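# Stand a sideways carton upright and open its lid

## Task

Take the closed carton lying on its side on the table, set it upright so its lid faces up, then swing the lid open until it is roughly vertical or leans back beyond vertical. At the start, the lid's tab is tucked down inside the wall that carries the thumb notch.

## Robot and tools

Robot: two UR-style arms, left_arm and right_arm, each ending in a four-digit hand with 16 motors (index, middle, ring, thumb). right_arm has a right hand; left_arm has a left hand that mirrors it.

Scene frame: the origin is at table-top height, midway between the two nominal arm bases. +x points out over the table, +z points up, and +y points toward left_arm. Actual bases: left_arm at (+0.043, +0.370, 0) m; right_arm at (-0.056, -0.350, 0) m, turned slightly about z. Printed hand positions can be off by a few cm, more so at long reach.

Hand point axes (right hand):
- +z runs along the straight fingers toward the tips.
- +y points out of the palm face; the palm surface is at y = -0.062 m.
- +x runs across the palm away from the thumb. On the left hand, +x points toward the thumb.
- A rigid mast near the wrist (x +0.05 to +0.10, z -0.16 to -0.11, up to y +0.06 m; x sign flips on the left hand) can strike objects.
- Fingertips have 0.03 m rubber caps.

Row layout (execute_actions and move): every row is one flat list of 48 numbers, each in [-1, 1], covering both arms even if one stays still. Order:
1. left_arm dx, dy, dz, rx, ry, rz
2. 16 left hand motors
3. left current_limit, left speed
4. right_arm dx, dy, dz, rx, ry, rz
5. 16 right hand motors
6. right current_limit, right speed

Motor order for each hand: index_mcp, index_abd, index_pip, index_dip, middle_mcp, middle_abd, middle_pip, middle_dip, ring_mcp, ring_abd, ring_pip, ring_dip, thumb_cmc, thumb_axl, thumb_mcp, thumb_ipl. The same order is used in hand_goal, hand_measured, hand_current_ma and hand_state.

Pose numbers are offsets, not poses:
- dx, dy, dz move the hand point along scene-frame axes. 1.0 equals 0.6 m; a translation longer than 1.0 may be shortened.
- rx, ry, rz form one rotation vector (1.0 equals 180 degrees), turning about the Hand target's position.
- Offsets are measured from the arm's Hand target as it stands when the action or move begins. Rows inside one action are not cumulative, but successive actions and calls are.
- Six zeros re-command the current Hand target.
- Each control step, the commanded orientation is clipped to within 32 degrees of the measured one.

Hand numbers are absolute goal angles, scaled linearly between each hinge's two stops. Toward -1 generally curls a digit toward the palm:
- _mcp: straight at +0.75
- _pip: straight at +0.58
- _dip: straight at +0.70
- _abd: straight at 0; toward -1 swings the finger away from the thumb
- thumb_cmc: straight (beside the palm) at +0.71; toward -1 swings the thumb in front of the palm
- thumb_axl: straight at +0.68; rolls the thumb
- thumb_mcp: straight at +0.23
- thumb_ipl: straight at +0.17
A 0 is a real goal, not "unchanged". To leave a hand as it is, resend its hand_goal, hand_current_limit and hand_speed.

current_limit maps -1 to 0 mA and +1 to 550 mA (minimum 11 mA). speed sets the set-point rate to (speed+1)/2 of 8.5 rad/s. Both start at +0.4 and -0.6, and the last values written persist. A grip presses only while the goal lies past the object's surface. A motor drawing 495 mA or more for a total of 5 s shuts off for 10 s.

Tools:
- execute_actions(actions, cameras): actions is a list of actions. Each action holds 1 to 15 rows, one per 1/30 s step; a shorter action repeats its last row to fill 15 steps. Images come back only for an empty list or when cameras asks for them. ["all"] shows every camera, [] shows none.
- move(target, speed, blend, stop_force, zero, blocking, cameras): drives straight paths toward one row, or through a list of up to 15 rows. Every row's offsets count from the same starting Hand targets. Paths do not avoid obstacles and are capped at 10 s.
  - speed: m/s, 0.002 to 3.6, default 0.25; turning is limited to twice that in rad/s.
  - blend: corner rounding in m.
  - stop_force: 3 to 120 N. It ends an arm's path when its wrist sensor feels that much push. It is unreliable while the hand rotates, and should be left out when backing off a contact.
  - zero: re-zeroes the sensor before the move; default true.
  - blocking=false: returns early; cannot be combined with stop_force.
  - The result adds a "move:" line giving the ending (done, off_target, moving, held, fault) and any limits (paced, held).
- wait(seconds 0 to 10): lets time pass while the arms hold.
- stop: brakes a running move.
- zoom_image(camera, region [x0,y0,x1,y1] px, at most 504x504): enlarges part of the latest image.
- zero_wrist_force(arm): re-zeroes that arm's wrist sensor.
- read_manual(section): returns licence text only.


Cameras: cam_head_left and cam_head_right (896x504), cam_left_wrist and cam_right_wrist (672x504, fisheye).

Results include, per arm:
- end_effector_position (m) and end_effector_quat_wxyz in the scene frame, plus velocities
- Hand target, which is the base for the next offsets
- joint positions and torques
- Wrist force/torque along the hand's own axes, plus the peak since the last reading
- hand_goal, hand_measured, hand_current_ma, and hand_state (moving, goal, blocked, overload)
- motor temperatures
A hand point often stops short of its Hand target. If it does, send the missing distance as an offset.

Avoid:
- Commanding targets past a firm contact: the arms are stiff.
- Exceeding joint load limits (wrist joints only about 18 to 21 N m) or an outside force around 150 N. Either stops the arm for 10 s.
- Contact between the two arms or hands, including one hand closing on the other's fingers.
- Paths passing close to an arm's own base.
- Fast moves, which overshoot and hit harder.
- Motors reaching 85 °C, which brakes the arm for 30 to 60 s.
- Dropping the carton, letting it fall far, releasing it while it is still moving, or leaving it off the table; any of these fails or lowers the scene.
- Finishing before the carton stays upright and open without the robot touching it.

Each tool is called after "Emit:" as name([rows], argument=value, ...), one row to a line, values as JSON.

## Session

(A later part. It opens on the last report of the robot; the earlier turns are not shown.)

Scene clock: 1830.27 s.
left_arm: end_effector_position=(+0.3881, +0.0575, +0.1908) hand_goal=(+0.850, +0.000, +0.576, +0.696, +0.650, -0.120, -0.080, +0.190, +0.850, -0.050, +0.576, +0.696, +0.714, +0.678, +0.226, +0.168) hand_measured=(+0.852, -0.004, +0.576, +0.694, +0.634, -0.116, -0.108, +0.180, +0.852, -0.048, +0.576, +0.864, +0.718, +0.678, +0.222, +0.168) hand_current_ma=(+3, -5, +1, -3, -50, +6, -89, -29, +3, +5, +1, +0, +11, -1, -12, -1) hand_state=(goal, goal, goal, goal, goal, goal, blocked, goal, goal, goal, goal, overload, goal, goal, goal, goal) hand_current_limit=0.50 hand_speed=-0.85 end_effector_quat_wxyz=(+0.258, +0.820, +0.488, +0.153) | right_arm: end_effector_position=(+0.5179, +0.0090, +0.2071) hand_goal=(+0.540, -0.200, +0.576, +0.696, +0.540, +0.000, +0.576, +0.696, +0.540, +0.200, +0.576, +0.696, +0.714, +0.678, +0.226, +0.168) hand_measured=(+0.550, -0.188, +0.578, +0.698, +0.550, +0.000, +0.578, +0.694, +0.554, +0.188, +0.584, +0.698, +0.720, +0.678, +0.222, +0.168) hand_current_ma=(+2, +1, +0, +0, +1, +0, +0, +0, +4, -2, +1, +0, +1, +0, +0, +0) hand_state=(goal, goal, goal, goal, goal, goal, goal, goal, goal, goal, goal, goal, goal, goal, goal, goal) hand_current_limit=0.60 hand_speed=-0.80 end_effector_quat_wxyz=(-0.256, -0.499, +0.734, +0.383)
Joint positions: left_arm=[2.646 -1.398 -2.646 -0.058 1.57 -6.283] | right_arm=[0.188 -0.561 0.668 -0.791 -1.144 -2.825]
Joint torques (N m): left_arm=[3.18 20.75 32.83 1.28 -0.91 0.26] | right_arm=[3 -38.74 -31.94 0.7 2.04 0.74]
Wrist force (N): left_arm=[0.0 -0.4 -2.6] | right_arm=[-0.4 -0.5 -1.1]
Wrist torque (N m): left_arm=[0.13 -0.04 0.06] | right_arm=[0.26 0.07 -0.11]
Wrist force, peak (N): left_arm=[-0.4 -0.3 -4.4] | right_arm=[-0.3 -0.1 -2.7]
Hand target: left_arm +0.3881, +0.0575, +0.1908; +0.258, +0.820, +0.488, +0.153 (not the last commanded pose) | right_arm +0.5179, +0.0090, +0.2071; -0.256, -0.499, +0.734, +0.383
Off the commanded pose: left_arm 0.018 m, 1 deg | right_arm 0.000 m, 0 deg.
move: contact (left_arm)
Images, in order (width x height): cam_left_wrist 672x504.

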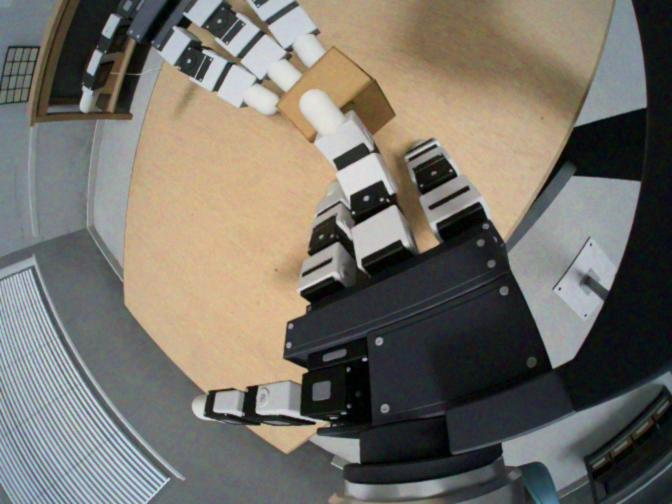

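Emit:
move([
  [0,0,0.025,0,0,0,0.85,0,0.576,0.696,0.65,-0.12,-0.08,0.189,0.85,-0.05,0.576,0.696,0.714,0.678,0.226,0.168,0.5,-0.85,0,0,0,0,0,0,0.54,-0.2,0.576,0.696,0.54,0,0.576,0.696,0.54,0.2,0.576,0.696,0.714,0.678,0.226,0.168,0.6,-0.8],
  [-0.0465,0.0187,0.025,0,0,0,0.85,0,0.576,0.696,0.65,-0.12,-0.08,0.189,0.85,-0.05,0.576,0.696,0.714,0.678,0.226,0.168,0.5,-0.85,0,0,0,0,0,0,0.54,-0.2,0.576,0.696,0.54,0,0.576,0.696,0.54,0.2,0.576,0.696,0.714,0.678,0.226,0.168,0.6,-0.8],
  [-0.0465,0.0187,0,0,0,0,0.85,0,0.576,0.696,0.78,-0.12,-0.03,0.189,0.85,-0.05,0.576,0.696,0.714,0.678,0.226,0.168,0.5,-0.85,0,0,0,0,0,0,0.54,-0.2,0.576,0.696,0.54,0,0.576,0.696,0.54,0.2,0.576,0.696,0.714,0.678,0.226,0.168,0.6,-0.8],
], speed=0.04, cameras=["cam_left_wrist"])

Emit:
zoom_image(camera="cam_left_wrist", region=[260, 20, 420, 140])

Scene clock: 1860.07 s.
left_arm: end_effector_position=(+0.3604, +0.0691, +0.1908) hand_goal=(+0.850, +0.000, +0.576, +0.696, +0.780, -0.120, -0.030, +0.190, +0.850, -0.050, +0.576, +0.696, +0.714, +0.678, +0.226, +0.168) hand_measured=(+0.852, -0.002, +0.576, +0.694, +0.782, -0.116, -0.030, +0.188, +0.852, -0.048, +0.576, +0.864, +0.718, +0.678, +0.222, +0.168) hand_current_ma=(+3, -5, +1, -3, +7, +6, +0, -5, +3, +5, +1, +0, +11, -1, -12, -1) hand_state=(goal, goal, goal, goal, goal, goal, goal, goal, goal, goal, goal, overload, goal, goal, goal, goal) hand_current_limit=0.50 hand_speed=-0.85 end_effector_quat_wxyz=(+0.258, +0.821, +0.485, +0.153) | right_arm: end_effector_position=(+0.5179, +0.0090, +0.2071) hand_goal=(+0.540, -0.200, +0.576, +0.696, +0.540, +0.000, +0.576, +0.696, +0.540, +0.200, +0.576, +0.696, +0.714, +0.678, +0.226, +0.168) hand_measured=(+0.550, -0.188, +0.578, +0.698, +0.550, +0.000, +0.578, +0.694, +0.554, +0.188, +0.584, +0.698, +0.720, +0.678, +0.222, +0.168) hand_current_ma=(+2, +1, +0, +0, +1, +0, +0, +0, +4, -2, +1, +0, +1, +0, +0, +0) hand_state=(goal, goal, goal, goal, goal, goal, goal, goal, goal, goal, goal, goal, goal, goal, goal, goal) hand_current_limit=0.60 hand_speed=-0.80 end_effector_quat_wxyz=(-0.256, -0.499, +0.734, +0.383)
Joint positions: left_arm=[2.639 -1.302 -2.707 -0.094 1.57 -6.283] | right_arm=[0.188 -0.561 0.668 -0.791 -1.144 -2.825]
Joint torques (N m): left_arm=[4.1 17.89 33.05 0.32 0.59 0.48] | right_arm=[2.88 -41.57 -21.42 0.7 0.94 -0.32]
Wrist force (N): left_arm=[0.1 0.6 0.1] | right_arm=[-0.5 1.1 0.8]
Wrist torque (N m): left_arm=[-0.04 -0.01 0.09] | right_arm=[0.16 -0.04 -0.08]
Wrist force, peak (N): left_arm=[-0.2 -0.1 -3.6] | right_arm=[-0.2 0.1 -2.0]
Hand target: left_arm +0.3602, +0.0687, +0.1908; +0.258, +0.820, +0.488, +0.153 | right_arm +0.5179, +0.0090, +0.2071; -0.256, -0.499, +0.734, +0.383
Off the commanded pose: left_arm 0.000 m, 0 deg | right_arm 0.000 m, 0 deg.
joint sent to its limit (left arm) — joint 6 (wrist 3), lower limit. The joint targets still meet the commanded pose.
move: done
Images, in order (width x height): cam_left_wrist 672x504.

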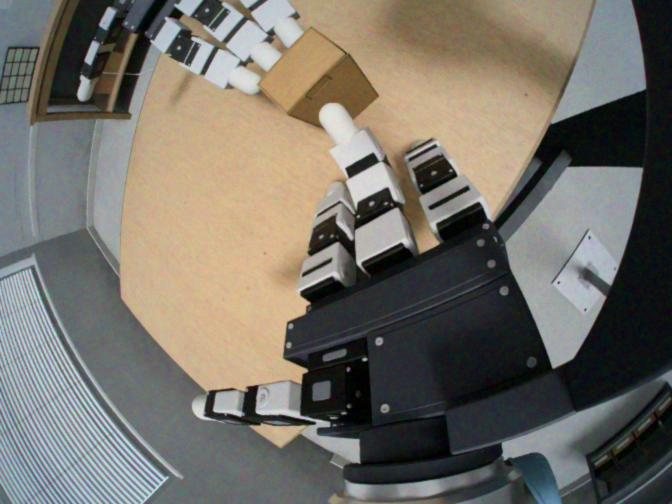

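Scaled by 3.150 from the camera's 672x504 image, which has a finer 960x720 frame.

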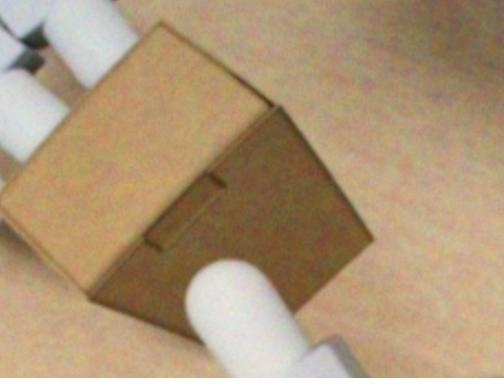

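Emit:
move(target=[0.0167,-0.0135,0,0,0,0,0.85,0,0.576,0.696,0.78,-0.12,-0.03,0.189,0.85,-0.05,0.576,0.696,0.714,0.678,0.226,0.168,0.5,-0.85,0,0,0,0,0,0,0.54,-0.2,0.576,0.696,0.54,0,0.576,0.696,0.54,0.2,0.576,0.696,0.714,0.678,0.226,0.168,0.6,-0.8], speed=0.02, cameras=["cam_left_wrist"])

Emit:
zoom_image(camera="cam_left_wrist", region=[260, 20, 420, 140])

Scene clock: 1873.13 s.
left_arm: end_effector_position=(+0.3707, +0.0610, +0.1909) hand_goal=(+0.850, +0.000, +0.576, +0.696, +0.780, -0.120, -0.030, +0.190, +0.850, -0.050, +0.576, +0.696, +0.714, +0.678, +0.226, +0.168) hand_measured=(+0.852, -0.002, +0.576, +0.694, +0.784, -0.116, -0.030, +0.188, +0.852, -0.048, +0.576, +0.864, +0.718, +0.678, +0.222, +0.168) hand_current_ma=(+3, -5, +1, -3, +8, +6, +0, -5, +3, +5, +1, +0, +11, -1, -12, -1) hand_state=(goal, goal, goal, goal, goal, goal, goal, goal, goal, goal, goal, overload, goal, goal, goal, goal) hand_current_limit=0.50 hand_speed=-0.85 end_effector_quat_wxyz=(+0.259, +0.822, +0.483, +0.152) | right_arm: end_effector_position=(+0.5179, +0.0090, +0.2071) hand_goal=(+0.540, -0.200, +0.576, +0.696, +0.540, +0.000, +0.576, +0.696, +0.540, +0.200, +0.576, +0.696, +0.714, +0.678, +0.226, +0.168) hand_measured=(+0.550, -0.188, +0.578, +0.698, +0.550, +0.000, +0.578, +0.694, +0.554, +0.188, +0.584, +0.698, +0.720, +0.678, +0.222, +0.168) hand_current_ma=(+2, +1, +0, +0, +1, +0, +0, +0, +4, -2, +1, +0, +1, +0, +0, +0) hand_state=(goal, goal, goal, goal, goal, goal, goal, goal, goal, goal, goal, goal, goal, goal, goal, goal) hand_current_limit=0.60 hand_speed=-0.80 end_effector_quat_wxyz=(-0.256, -0.499, +0.734, +0.383)
Joint positions: left_arm=[2.634 -1.348 -2.679 -0.075 1.571 -6.283] | right_arm=[0.188 -0.561 0.668 -0.791 -1.144 -2.825]
Joint torques (N m): left_arm=[-2.4 20.17 2.56 3.45 0.57 0.66] | right_arm=[2.57 -42.4 -14.25 0.64 0.15 -1.13]
Wrist force (N): left_arm=[0.0 0.9 0.6] | right_arm=[-0.7 1.0 0.9]
Wrist torque (N m): left_arm=[-0.06 0.00 0.07] | right_arm=[0.16 -0.01 -0.10]
Wrist force, peak (N): left_arm=[0.0 1.2 0.6] | right_arm=[-0.6 1.2 1.0]
Hand target: left_arm +0.3702, +0.0606, +0.1908; +0.258, +0.820, +0.488, +0.153 | right_arm +0.5179, +0.0090, +0.2071; -0.256, -0.499, +0.734, +0.383
Off the commanded pose: left_arm 0.001 m, 1 deg | right_arm 0.000 m, 0 deg.
joint sent to its limit (left arm) — joint 6 (wrist 3), lower limit. The joint targets still meet the commanded pose.
move: done
Images, in order (width x height): cam_left_wrist 672x504.

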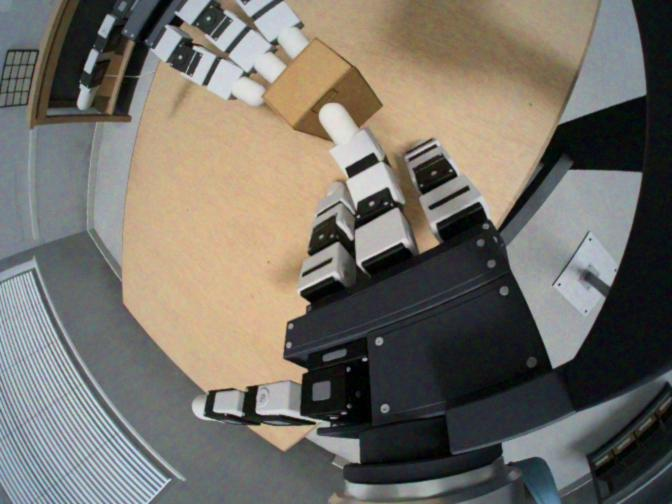

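Scaled by 3.150 from the camera's 672x504 image, which has a finer 960x720 frame.

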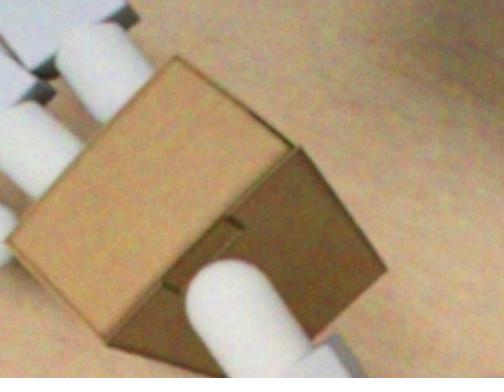

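Emit:
move(target=[0.0232,-0.0094,0,0,0,0,0.85,0,0.576,0.696,0.78,-0.12,-0.03,0.189,0.85,-0.05,0.576,0.696,0.714,0.678,0.226,0.168,0.5,-0.85,0,0,0,0,0,0,0.54,-0.2,0.576,0.696,0.54,0,0.576,0.696,0.54,0.2,0.576,0.696,0.714,0.678,0.226,0.168,0.6,-0.8], speed=0.006, stop_force=3, cameras=["cam_left_wrist"])

Emit:
zoom_image(camera="cam_left_wrist", region=[260, 20, 420, 140])

Scene clock: 1886.50 s.
left_arm: end_effector_position=(+0.3779, +0.0581, +0.1908) hand_goal=(+0.850, +0.000, +0.576, +0.696, +0.780, -0.120, -0.030, +0.190, +0.850, -0.050, +0.576, +0.696, +0.714, +0.678, +0.226, +0.168) hand_measured=(+0.852, -0.002, +0.576, +0.694, +0.792, -0.126, -0.036, +0.180, +0.852, -0.048, +0.576, +0.864, +0.718, +0.678, +0.222, +0.168) hand_current_ma=(+3, -5, +1, -3, +33, -11, -16, -27, +3, +5, +1, +0, +11, -1, -12, -1) hand_state=(goal, goal, goal, goal, goal, goal, goal, goal, goal, goal, goal, overload, goal, goal, goal, goal) hand_current_limit=0.50 hand_speed=-0.85 end_effector_quat_wxyz=(+0.259, +0.822, +0.484, +0.152) | right_arm: end_effector_position=(+0.5179, +0.0090, +0.2071) hand_goal=(+0.540, -0.200, +0.576, +0.696, +0.540, +0.000, +0.576, +0.696, +0.540, +0.200, +0.576, +0.696, +0.714, +0.678, +0.226, +0.168) hand_measured=(+0.550, -0.188, +0.578, +0.698, +0.550, +0.000, +0.578, +0.694, +0.554, +0.188, +0.584, +0.698, +0.720, +0.678, +0.222, +0.168) hand_current_ma=(+2, +1, +0, +0, +1, +0, +0, +0, +4, -2, +1, +0, +1, +0, +0, +0) hand_state=(goal, goal, goal, goal, goal, goal, goal, goal, goal, goal, goal, goal, goal, goal, goal, goal) hand_current_limit=0.60 hand_speed=-0.80 end_effector_quat_wxyz=(-0.256, -0.499, +0.734, +0.383)
Joint positions: left_arm=[2.636 -1.373 -2.664 -0.066 1.571 -6.283] | right_arm=[0.188 -0.561 0.668 -0.791 -1.144 -2.825]
Joint torques (N m): left_arm=[-5.81 20.66 -0.26 0.45 -0.7 0.79] | right_arm=[2.09 -43.94 -13.14 0.48 -0.82 -1.51]
Wrist force (N): left_arm=[-0.6 -0.2 -1.3] | right_arm=[-0.5 0.6 -1.2]
Wrist torque (N m): left_arm=[0.05 -0.10 0.09] | right_arm=[0.25 -0.02 -0.09]
Wrist force, peak (N): left_arm=[-1.0 -1.0 -2.0] | right_arm=[-0.8 0.0 -2.4]
Hand target: left_arm +0.3779, +0.0581, +0.1908; +0.259, +0.822, +0.484, +0.152 (not the last commanded pose) | right_arm +0.5179, +0.0090, +0.2071; -0.256, -0.499, +0.734, +0.383
Off the commanded pose: left_arm 0.007 m, 1 deg | right_arm 0.000 m, 0 deg.
joint sent to its limit (left arm) — joint 6 (wrist 3), lower limit.
move: contact (left_arm)
Images, in order (width x height): cam_left_wrist 672x504.

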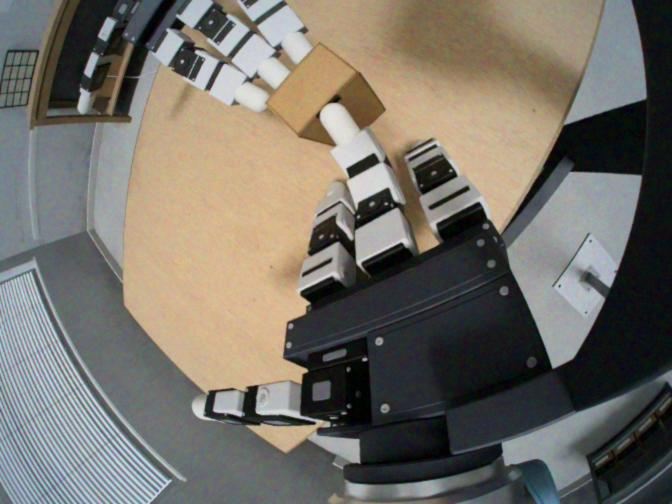

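Scaled by 3.150 from the camera's 672x504 image, which has a finer 960x720 frame.

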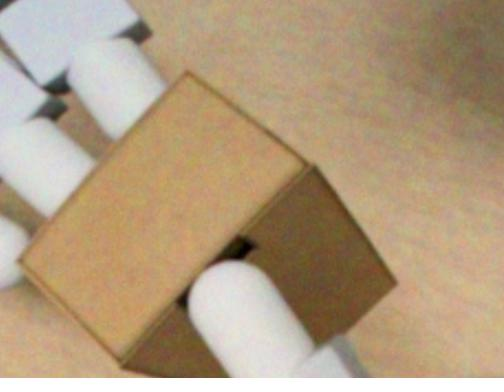

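Emit:
move(target=[0.0046,-0.0019,0,0,0,0,0.85,0,0.576,0.696,0.72,-0.12,-0.05,0.189,0.85,-0.05,0.576,0.696,0.714,0.678,0.226,0.168,0.7,-0.93,0,0,0,0,0,0,0.54,-0.2,0.576,0.696,0.54,0,0.576,0.696,0.54,0.2,0.576,0.696,0.714,0.678,0.226,0.168,0.6,-0.8], speed=0.015, cameras=["cam_left_wrist"])

Emit:
zoom_image(camera="cam_left_wrist", region=[260, 20, 420, 140])

Scene clock: 1894.80 s.
left_arm: end_effector_position=(+0.3807, +0.0569, +0.1908) hand_goal=(+0.850, +0.000, +0.576, +0.696, +0.720, -0.120, -0.050, +0.190, +0.850, -0.050, +0.576, +0.696, +0.714, +0.678, +0.226, +0.168) hand_measured=(+0.852, -0.002, +0.576, +0.694, +0.790, -0.126, -0.050, +0.180, +0.852, -0.048, +0.576, +0.864, +0.718, +0.678, +0.222, +0.168) hand_current_ma=(+3, -5, +1, -3, +277, -11, +1, -24, +3, +5, +1, +0, +11, -1, -12, -1) hand_state=(goal, goal, goal, goal, blocked, goal, goal, goal, goal, goal, goal, overload, goal, goal, goal, goal) hand_current_limit=0.70 hand_speed=-0.93 end_effector_quat_wxyz=(+0.259, +0.822, +0.484, +0.152) | right_arm: end_effector_position=(+0.5179, +0.0090, +0.2071) hand_goal=(+0.540, -0.200, +0.576, +0.696, +0.540, +0.000, +0.576, +0.696, +0.540, +0.200, +0.576, +0.696, +0.714, +0.678, +0.226, +0.168) hand_measured=(+0.550, -0.188, +0.578, +0.698, +0.544, +0.000, +0.574, +0.694, +0.550, +0.188, +0.578, +0.696, +0.720, +0.678, +0.222, +0.168) hand_current_ma=(+2, +1, +0, +0, +0, +0, +0, +0, +2, -2, +0, +0, +1, +0, +0, +0) hand_state=(goal, goal, goal, goal, goal, goal, goal, goal, goal, goal, goal, goal, goal, goal, goal, goal) hand_current_limit=0.60 hand_speed=-0.80 end_effector_quat_wxyz=(-0.256, -0.499, +0.734, +0.383)
Joint positions: left_arm=[2.637 -1.382 -2.658 -0.063 1.57 -6.282] | right_arm=[0.188 -0.561 0.668 -0.791 -1.144 -2.825]
Joint torques (N m): left_arm=[2.13 6.72 29.28 5.92 -0.83 0.6] | right_arm=[2.87 -44.8 -13.92 0.76 -0.64 -1.5]
Wrist force (N): left_arm=[-0.1 -2.2 -1.8] | right_arm=[-0.3 0.4 -3.9]
Wrist torque (N m): left_arm=[0.20 -0.05 0.14] | right_arm=[0.41 0.12 -0.10]
Wrist force, peak (N): left_arm=[-0.4 -3.2 -1.5] | right_arm=[0.4 -0.1 -4.5]
Hand target: left_arm +0.3807, +0.0570, +0.1908; +0.259, +0.822, +0.484, +0.152 | right_arm +0.5179, +0.0090, +0.2071; -0.256, -0.499, +0.734, +0.383
Off the commanded pose: left_arm 0.000 m, 0 deg | right_arm 0.000 m, 0 deg.
move: done
Images, in order (width x height): cam_left_wrist 672x504.

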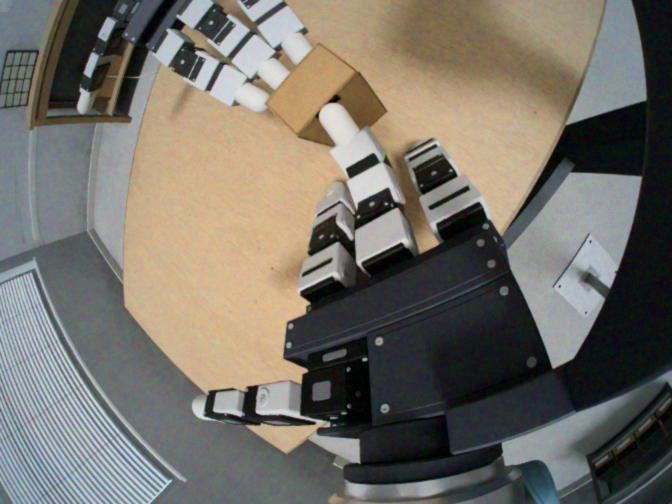

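Scaled by 3.150 from the camera's 672x504 image, which has a finer 960x720 frame.

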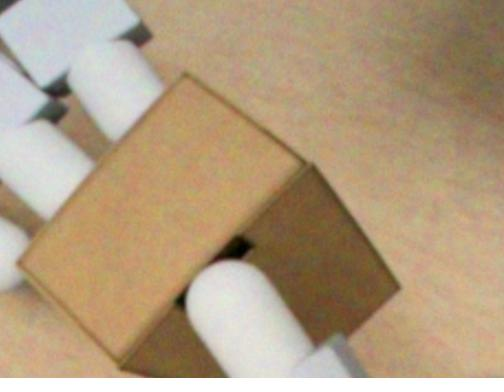

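Emit:
move(target=[0,0,0,0,0,0,0.85,0,0.576,0.696,0.66,-0.12,-0.12,0.189,0.85,-0.05,0.576,0.696,0.714,0.678,0.226,0.168,0.7,-0.93,0,0,0,0,0,0,0.54,-0.2,0.576,0.696,0.54,0,0.576,0.696,0.54,0.2,0.576,0.696,0.714,0.678,0.226,0.168,0.6,-0.8], speed=0.015, cameras=["cam_left_wrist"])

Emit:
zoom_image(camera="cam_left_wrist", region=[260, 20, 420, 140])

Scene clock: 1901.50 s.
left_arm: end_effector_position=(+0.3807, +0.0570, +0.1908) hand_goal=(+0.850, +0.000, +0.576, +0.696, +0.660, -0.120, -0.120, +0.190, +0.850, -0.050, +0.576, +0.696, +0.714, +0.678, +0.226, +0.168) hand_measured=(+0.852, -0.002, +0.576, +0.694, +0.676, -0.122, -0.118, +0.182, +0.852, -0.048, +0.576, +0.864, +0.718, +0.678, +0.222, +0.168) hand_current_ma=(+3, -5, +1, -3, +50, -5, +4, -20, +3, +5, +1, +0, +11, -1, -12, -1) hand_state=(goal, goal, goal, goal, goal, goal, goal, goal, goal, goal, goal, overload, goal, goal, goal, goal) hand_current_limit=0.70 hand_speed=-0.93 end_effector_quat_wxyz=(+0.259, +0.822, +0.484, +0.152) | right_arm: end_effector_position=(+0.5179, +0.0090, +0.2071) hand_goal=(+0.540, -0.200, +0.576, +0.696, +0.540, +0.000, +0.576, +0.696, +0.540, +0.200, +0.576, +0.696, +0.714, +0.678, +0.226, +0.168) hand_measured=(+0.550, -0.188, +0.578, +0.698, +0.542, +0.000, +0.574, +0.694, +0.550, +0.188, +0.578, +0.696, +0.720, +0.678, +0.222, +0.168) hand_current_ma=(+2, +1, +0, +0, +0, +0, +0, +0, +2, -2, +0, +0, +1, +0, +0, +0) hand_state=(goal, goal, goal, goal, goal, goal, goal, goal, goal, goal, goal, goal, goal, goal, goal, goal) hand_current_limit=0.60 hand_speed=-0.80 end_effector_quat_wxyz=(-0.256, -0.499, +0.734, +0.383)
Joint positions: left_arm=[2.637 -1.382 -2.658 -0.063 1.57 -6.282] | right_arm=[0.188 -0.561 0.668 -0.791 -1.144 -2.825]
Joint torques (N m): left_arm=[-5.87 20.84 2.57 1.18 0.67 -0.86] | right_arm=[1.61 -46.62 -13.84 0.61 0.53 -1.43]
Wrist force (N): left_arm=[0.0 0.6 -0.2] | right_arm=[-0.5 0.8 -0.3]
Wrist torque (N m): left_arm=[0.02 -0.01 0.06] | right_arm=[0.19 0.02 -0.09]
Wrist force, peak (N): left_arm=[0.1 -2.8 -2.1] | right_arm=[-0.5 0.3 -4.5]
Hand target: left_arm +0.3807, +0.0570, +0.1908; +0.259, +0.822, +0.484, +0.152 | right_arm +0.5179, +0.0090, +0.2071; -0.256, -0.499, +0.734, +0.383
Off the commanded pose: left_arm 0.000 m, 0 deg | right_arm 0.000 m, 0 deg.
move: done
Images, in order (width x height): cam_left_wrist 672x504.

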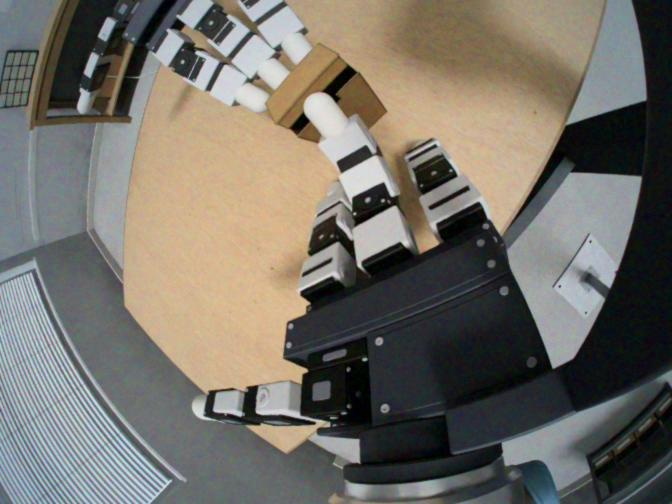

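Scaled by 3.150 from the camera's 672x504 image, which has a finer 960x720 frame.

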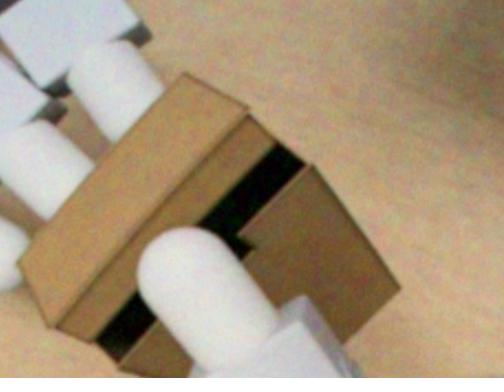

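Emit:
move(target=[0,0,0,0,0,0,0.85,0,-0.6,0.189,0.64,-0.12,-0.16,0.189,0.85,-0.05,-0.6,0.189,0.714,0.678,0.226,0.168,0.7,-0.8,0,0,0,0,0,0,0.54,-0.2,0.576,0.696,0.54,0,0.576,0.696,0.54,0.2,0.576,0.696,0.714,0.678,0.226,0.168,0.6,-0.8], cameras=["cam_left_wrist"])

Emit:
move([
  [0.0139,-0.0056,0.0208,0,0,0,0.85,0,-0.6,0.189,0.64,-0.12,-0.16,0.189,0.85,-0.05,-0.6,0.189,0.714,0.678,0.226,0.168,0.7,-0.8,0,0,0,0,0,0,0.54,-0.2,0.576,0.696,0.54,0,0.576,0.696,0.54,0.2,0.576,0.696,0.714,0.678,0.226,0.168,0.6,-0.8],
  [0.0309,-0.0125,0.03,0,0,0,0.85,0,-0.6,0.189,0.64,-0.12,-0.16,0.189,0.85,-0.05,-0.6,0.189,0.714,0.678,0.226,0.168,0.7,-0.8,0,0,0,0,0,0,0.54,-0.2,0.576,0.696,0.54,0,0.576,0.696,0.54,0.2,0.576,0.696,0.714,0.678,0.226,0.168,0.6,-0.8],
], speed=0.02, stop_force=10, cameras=["cam_left_wrist"])

Emit:
zoom_image(camera="cam_left_wrist", region=[240, 10, 440, 160])

Scene clock: 1952.63 s.
left_arm: end_effector_position=(+0.3807, +0.0570, +0.1908) hand_goal=(+0.850, +0.000, -0.600, +0.190, +0.640, -0.120, -0.160, +0.190, +0.850, -0.050, -0.600, +0.190, +0.714, +0.678, +0.226, +0.168) hand_measured=(+0.852, -0.002, -0.592, +0.194, +0.656, -0.122, -0.156, +0.186, +0.852, -0.048, -0.594, +0.864, +0.718, +0.678, +0.222, +0.168) hand_current_ma=(+5, -5, +19, +7, +49, -5, +10, -12, +5, +5, +16, +0, +11, -1, -12, -1) hand_state=(goal, goal, goal, goal, goal, goal, goal, goal, goal, goal, goal, overload, goal, goal, goal, goal) hand_current_limit=0.70 hand_speed=-0.80 end_effector_quat_wxyz=(+0.259, +0.822, +0.484, +0.152) | right_arm: end_effector_position=(+0.5179, +0.0090, +0.2071) hand_goal=(+0.540, -0.200, +0.576, +0.696, +0.540, +0.000, +0.576, +0.696, +0.540, +0.200, +0.576, +0.696, +0.714, +0.678, +0.226, +0.168) hand_measured=(+0.550, -0.188, +0.578, +0.698, +0.542, +0.000, +0.574, +0.694, +0.550, +0.188, +0.578, +0.696, +0.720, +0.678, +0.222, +0.168) hand_current_ma=(+2, +1, +0, +0, +0, +0, +0, +0, +2, -2, +0, +0, +1, +0, +0, +0) hand_state=(goal, goal, goal, goal, goal, goal, goal, goal, goal, goal, goal, goal, goal, goal, goal, goal) hand_current_limit=0.60 hand_speed=-0.80 end_effector_quat_wxyz=(-0.256, -0.499, +0.734, +0.383)
Joint positions: left_arm=[2.637 -1.382 -2.658 -0.063 1.57 -6.282] | right_arm=[0.188 -0.561 0.668 -0.791 -1.144 -2.825]
Joint torques (N m): left_arm=[-5.45 12.46 2.7 0.92 0.42 -0.71] | right_arm=[2.49 -47.93 -13.58 0.52 2.19 -1.53]
Wrist force (N): left_arm=[-0.4 1.3 0.3] | right_arm=[-0.4 1.2 0.5]
Wrist torque (N m): left_arm=[0.05 0.02 0.03] | right_arm=[0.19 -0.06 -0.07]
Wrist force, peak (N): left_arm=[-0.4 1.3 0.3] | right_arm=[-0.7 1.3 0.2]
Hand target: left_arm +0.3807, +0.0570, +0.1908; +0.259, +0.822, +0.484, +0.152 | right_arm +0.5179, +0.0090, +0.2071; -0.256, -0.499, +0.734, +0.383
Off the commanded pose: left_arm 0.000 m, 0 deg | right_arm 0.000 m, 0 deg.
move: done
Images, in order (width x height): cam_left_wrist 672x504.

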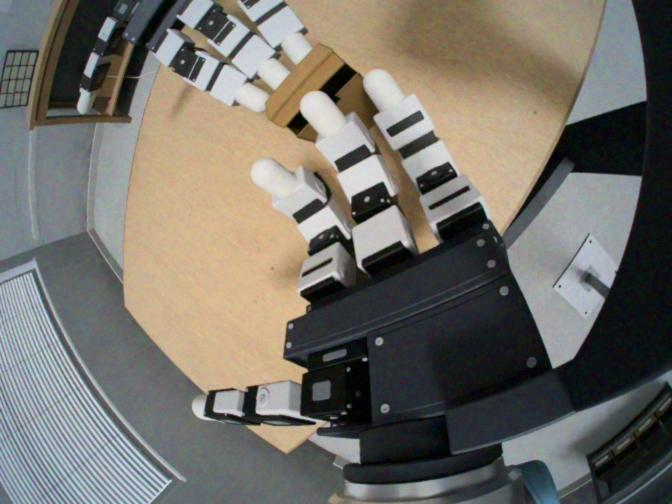

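Scene clock: 1955.10 s.
left_arm: end_effector_position=(+0.3992, +0.0495, +0.2087) hand_goal=(+0.850, +0.000, -0.600, +0.190, +0.640, -0.120, -0.160, +0.190, +0.850, -0.050, -0.600, +0.190, +0.714, +0.678, +0.226, +0.168) hand_measured=(+0.852, -0.002, -0.592, +0.194, +0.640, -0.120, -0.166, +0.186, +0.852, -0.048, -0.594, +0.864, +0.718, +0.678, +0.222, +0.168) hand_current_ma=(+5, -5, +18, +7, +0, +0, -12, -12, +6, +5, +16, +0, +11, -1, -12, -1) hand_state=(goal, goal, goal, goal, goal, goal, goal, goal, goal, goal, goal, overload, goal, goal, goal, goal) hand_current_limit=0.70 hand_speed=-0.80 end_effector_quat_wxyz=(+0.259, +0.822, +0.484, +0.152) | right_arm: end_effector_position=(+0.5179, +0.0090, +0.2071) hand_goal=(+0.540, -0.200, +0.576, +0.696, +0.540, +0.000, +0.576, +0.696, +0.540, +0.200, +0.576, +0.696, +0.714, +0.678, +0.226, +0.168) hand_measured=(+0.550, -0.188, +0.578, +0.698, +0.542, +0.000, +0.574, +0.694, +0.550, +0.188, +0.578, +0.696, +0.720, +0.678, +0.222, +0.168) hand_current_ma=(+2, +1, +0, +0, +0, +0, +0, +0, +2, -2, +0, +0, +1, +0, +0, +0) hand_state=(goal, goal, goal, goal, goal, goal, goal, goal, goal, goal, goal, goal, goal, goal, goal, goal) hand_current_limit=0.60 hand_speed=-0.80 end_effector_quat_wxyz=(-0.256, -0.499, +0.734, +0.383)
Joint positions: left_arm=[2.646 -1.374 -2.592 -0.136 1.565 -6.274] | right_arm=[0.188 -0.561 0.668 -0.791 -1.144 -2.825]
Joint torques (N m): left_arm=[-5.28 21.97 0.3 5.58 0.64 -0.89] | right_arm=[2.49 -47.71 -14.14 0.31 2.59 -1.5]
Wrist force (N): left_arm=[-0.2 0.7 0.1] | right_arm=[-0.5 0.8 0.5]
Wrist torque (N m): left_arm=[-0.09 0.03 0.04] | right_arm=[0.16 -0.01 -0.10]
Wrist force, peak (N): left_arm=[0.0 1.1 0.4] | right_arm=[-0.7 0.8 0.8]
Hand target: left_arm +0.3992, +0.0495, +0.2088; +0.259, +0.822, +0.484, +0.152 | right_arm +0.5179, +0.0090, +0.2071; -0.256, -0.499, +0.734, +0.383
Off the commanded pose: left_arm 0.000 m, 0 deg | right_arm 0.000 m, 0 deg.
move: done
Images, in order (width x height): cam_left_wrist 672x504.

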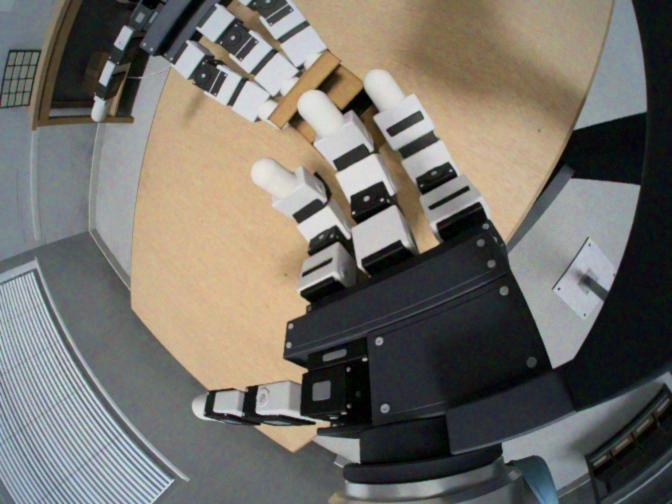

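Scaled by 2.520 from the camera's 672x504 image, which has a finer 960x720 frame.

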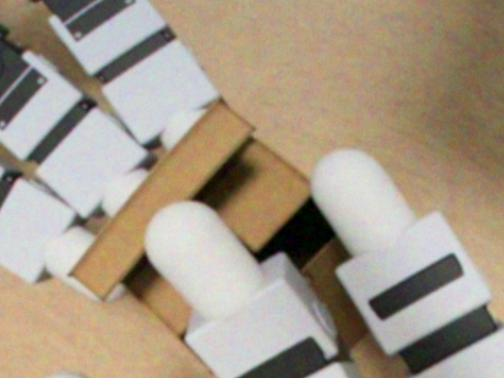

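Emit:
move([
  [0.0247,-0.01,0.0,0,0,0,0.85,0,-0.6,0.189,0.64,-0.12,-0.16,0.189,0.85,-0.05,-0.6,0.189,0.714,0.678,0.226,0.168,0.7,-0.8,0,0,0,0,0,0,0.54,-0.2,0.576,0.696,0.54,0,0.576,0.696,0.54,0.2,0.576,0.696,0.714,0.678,0.226,0.168,0.6,-0.8],
  [0.0494,-0.02,-0.004,0,0,0,0.85,0,-0.6,0.189,0.64,-0.12,-0.16,0.189,0.85,-0.05,-0.6,0.189,0.714,0.678,0.226,0.168,0.7,-0.8,0,0,0,0,0,0,0.54,-0.2,0.576,0.696,0.54,0,0.576,0.696,0.54,0.2,0.576,0.696,0.714,0.678,0.226,0.168,0.6,-0.8],
], speed=0.02, stop_force=8, cameras=["cam_left_wrist","cam_head_left"])

Emit:
zoom_image(camera="cam_left_wrist", region=[240, 10, 440, 160])

Emit:
zoom_image(camera="cam_head_left", region=[340, 240, 420, 320])

Scene clock: 1971.83 s.
left_arm: end_effector_position=(+0.4084, +0.0458, +0.2087) hand_goal=(+0.850, +0.000, -0.600, +0.190, +0.640, -0.120, -0.160, +0.190, +0.850, -0.050, -0.600, +0.190, +0.714, +0.678, +0.226, +0.168) hand_measured=(+0.852, -0.002, -0.592, +0.194, +0.696, -0.124, -0.152, +0.188, +0.852, -0.048, -0.594, +0.864, +0.718, +0.678, +0.222, +0.168) hand_current_ma=(+6, -5, +18, +7, +215, -6, +19, -5, +6, +5, +16, +0, +11, -1, -12, -1) hand_state=(goal, goal, goal, goal, blocked, goal, goal, goal, goal, goal, goal, overload, goal, goal, goal, goal) hand_current_limit=0.70 hand_speed=-0.80 end_effector_quat_wxyz=(+0.258, +0.822, +0.484, +0.152) | right_arm: end_effector_position=(+0.5179, +0.0090, +0.2071) hand_goal=(+0.540, -0.200, +0.576, +0.696, +0.540, +0.000, +0.576, +0.696, +0.540, +0.200, +0.576, +0.696, +0.714, +0.678, +0.226, +0.168) hand_measured=(+0.550, -0.188, +0.578, +0.698, +0.544, +0.000, +0.574, +0.692, +0.550, +0.188, +0.578, +0.696, +0.720, +0.678, +0.222, +0.168) hand_current_ma=(+2, +1, +0, +0, +0, +0, +0, +0, +2, -2, +0, +0, +1, +0, +0, +0) hand_state=(goal, goal, goal, goal, goal, goal, goal, goal, goal, goal, goal, goal, goal, goal, goal, goal) hand_current_limit=0.60 hand_speed=-0.80 end_effector_quat_wxyz=(-0.256, -0.499, +0.734, +0.383)
Joint positions: left_arm=[2.65 -1.402 -2.572 -0.128 1.563 -6.271] | right_arm=[0.188 -0.561 0.668 -0.791 -1.144 -2.825]
Joint torques (N m): left_arm=[-5.92 23.16 1.34 0.62 0.62 -0.89] | right_arm=[6.08 -48.97 -12.86 0.42 1.36 -1.35]
Wrist force (N): left_arm=[-0.6 -2.7 -3.8] | right_arm=[-0.8 -0.8 -3.9]
Wrist torque (N m): left_arm=[0.35 -0.14 -0.03] | right_arm=[0.44 0.10 -0.13]
Wrist force, peak (N): left_arm=[-1.0 -5.3 -7.9] | right_arm=[-0.7 -2.6 -8.3]
Hand target: left_arm +0.4084, +0.0458, +0.2087; +0.258, +0.822, +0.484, +0.152 (not the last commanded pose) | right_arm +0.5179, +0.0090, +0.2071; -0.256, -0.499, +0.734, +0.383
Off the commanded pose: left_arm 0.022 m, 0 deg | right_arm 0.000 m, 0 deg.
move: contact (left_arm); path passed 0 of 2 targets
Images, in order (width x height): cam_head_left 896x504, cam_left_wrist 672x504.

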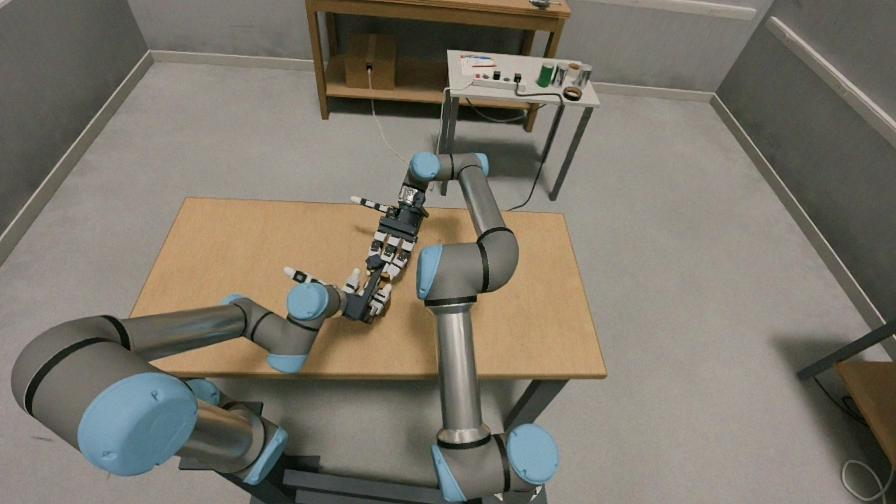

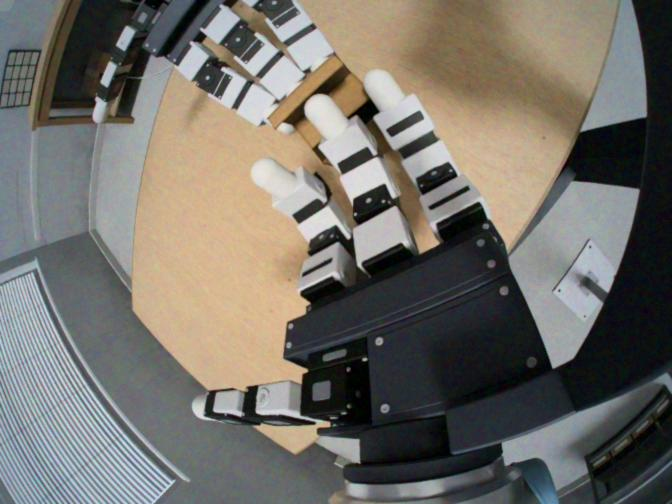

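Scaled by 2.520 from the camera's 672x504 image, which has a finer 960x720 frame.

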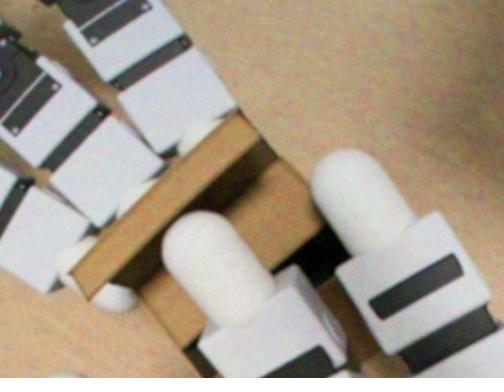

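Scaled by 6.300 from the camera's 896x504 image, which has a finer 1280x720 frame.

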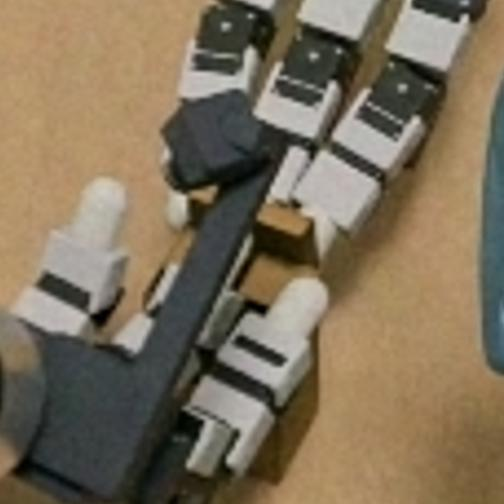

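Emit:
move([
  [0.0193,-0.0078,-0.01,0,0,0,0.85,0,-0.6,0.189,0.68,-0.12,-0.16,0.189,0.85,-0.05,-0.6,0.189,0.714,0.678,0.226,0.168,0.7,-0.8,0,0,0,0,0,0,0.54,-0.2,0.576,0.696,0.54,0,0.576,0.696,0.54,0.2,0.576,0.696,0.714,0.678,0.226,0.168,0.6,-0.8],
  [0.0425,-0.0172,-0.0133,0,0,0,0.85,0,-0.6,0.189,0.68,-0.12,-0.16,0.189,0.85,-0.05,-0.6,0.189,0.714,0.678,0.226,0.168,0.7,-0.8,0,0,0,0,0,0,0.54,-0.2,0.576,0.696,0.54,0,0.576,0.696,0.54,0.2,0.576,0.696,0.714,0.678,0.226,0.168,0.6,-0.8],
], speed=0.02, stop_force=6, cameras=["cam_left_wrist","cam_head_left","cam_right_wrist"])

Emit:
zoom_image(camera="cam_left_wrist", region=[240, 10, 440, 160])

Emit:
zoom_image(camera="cam_right_wrist", region=[240, 10, 440, 160])

Scene clock: 1999.83 s.
left_arm: end_effector_position=(+0.4101, +0.0450, +0.2075) hand_goal=(+0.850, +0.000, -0.600, +0.190, +0.680, -0.120, -0.160, +0.190, +0.850, -0.050, -0.600, +0.190, +0.714, +0.678, +0.226, +0.168) hand_measured=(+0.852, -0.002, -0.592, +0.194, +0.724, -0.122, -0.172, +0.188, +0.854, -0.048, -0.594, +0.864, +0.718, +0.678, +0.222, +0.168) hand_current_ma=(+6, -5, +17, +7, +164, -4, -33, -5, +7, +5, +15, +0, +11, -1, -12, -1) hand_state=(goal, goal, goal, goal, blocked, goal, goal, goal, goal, goal, goal, overload, goal, goal, goal, goal) hand_current_limit=0.70 hand_speed=-0.80 end_effector_quat_wxyz=(+0.258, +0.822, +0.484, +0.152) | right_arm: end_effector_position=(+0.5179, +0.0090, +0.2071) hand_goal=(+0.540, -0.200, +0.576, +0.696, +0.540, +0.000, +0.576, +0.696, +0.540, +0.200, +0.576, +0.696, +0.714, +0.678, +0.226, +0.168) hand_measured=(+0.550, -0.188, +0.578, +0.698, +0.544, +0.000, +0.574, +0.692, +0.550, +0.188, +0.578, +0.696, +0.720, +0.678, +0.222, +0.168) hand_current_ma=(+2, +1, +0, +0, +0, +0, +0, +0, +2, -2, +0, +0, +1, +0, +0, +0) hand_state=(goal, goal, goal, goal, goal, goal, goal, goal, goal, goal, goal, goal, goal, goal, goal, goal) hand_current_limit=0.60 hand_speed=-0.80 end_effector_quat_wxyz=(-0.256, -0.499, +0.734, +0.383)
Joint positions: left_arm=[2.651 -1.411 -2.57 -0.122 1.562 -6.27] | right_arm=[0.188 -0.561 0.668 -0.791 -1.144 -2.825]
Joint torques (N m): left_arm=[-5.64 -2.87 1.15 5.41 0.6 -0.85] | right_arm=[6.58 -50.71 -13.21 0.36 -0.99 -1.41]
Wrist force (N): left_arm=[-0.8 -2.7 -6.4] | right_arm=[-0.8 -1.3 -5.5]
Wrist torque (N m): left_arm=[0.51 -0.19 -0.04] | right_arm=[0.54 0.15 -0.15]
Wrist force, peak (N): left_arm=[-1.7 -6.2 -12.6] | right_arm=[-0.3 -3.5 -11.3]
Hand target: left_arm +0.4101, +0.0450, +0.2075; +0.258, +0.822, +0.484, +0.152 (not the last commanded pose) | right_arm +0.5179, +0.0090, +0.2071; -0.256, -0.499, +0.734, +0.383
Off the commanded pose: left_arm 0.027 m, 0 deg | right_arm 0.000 m, 0 deg.
move: contact (left_arm); path passed 0 of 2 targets
Images, in order (width x height): cam_head_left 896x504, cam_left_wrist 672x504, cam_right_wrist 672x504.

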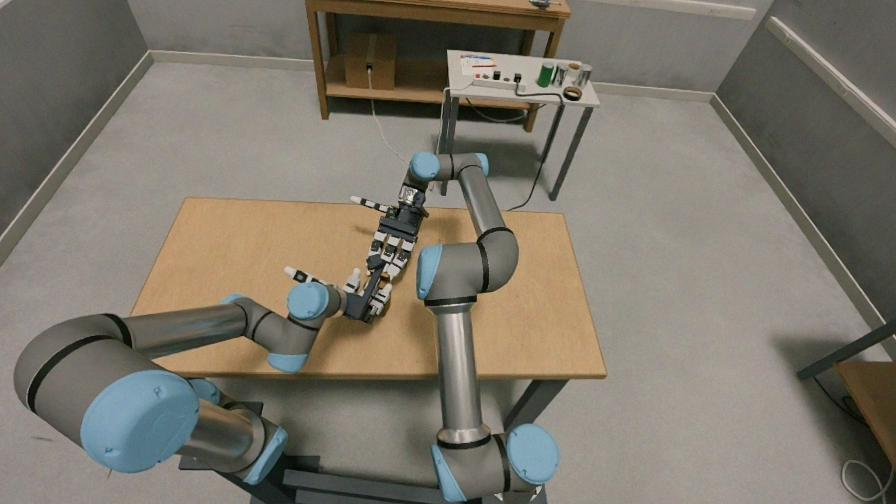

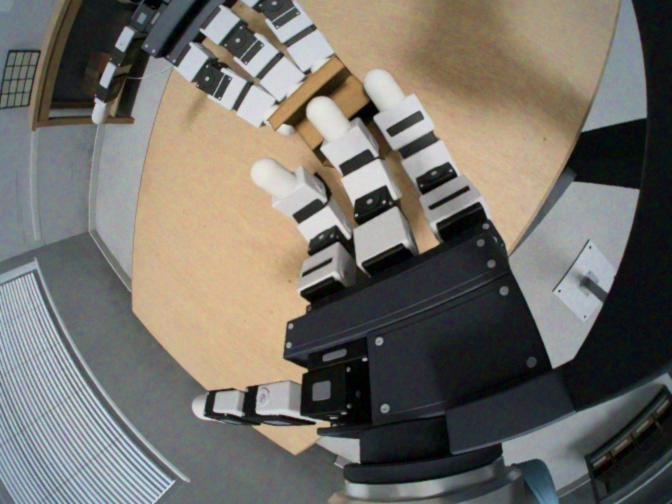

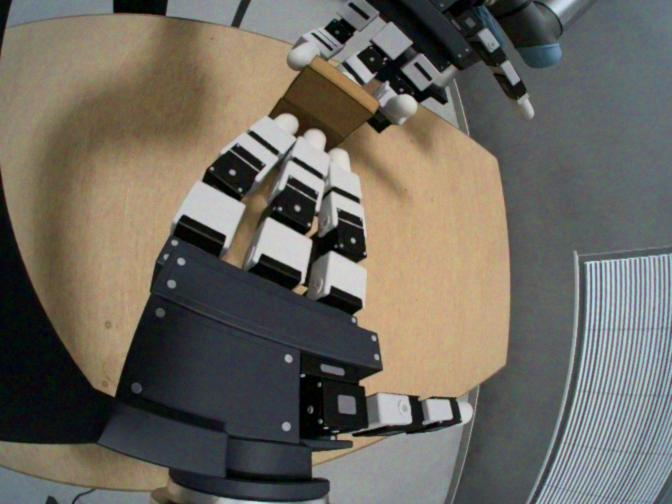

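Scaled by 2.520 from the camera's 672x504 image, which has a finer 960x720 frame.

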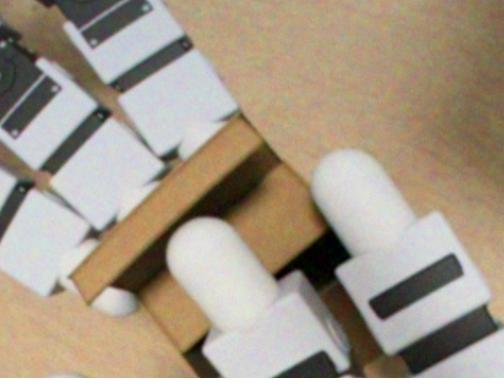

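Scaled by 2.520 from the camera's 672x504 image, which has a finer 960x720 frame.

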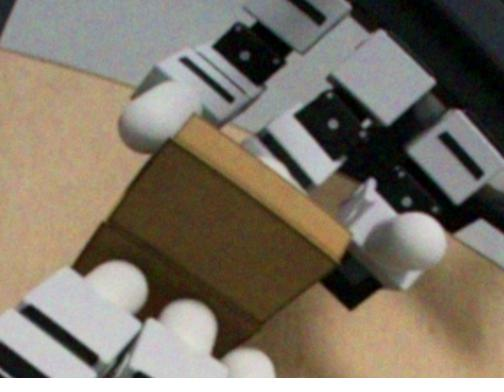

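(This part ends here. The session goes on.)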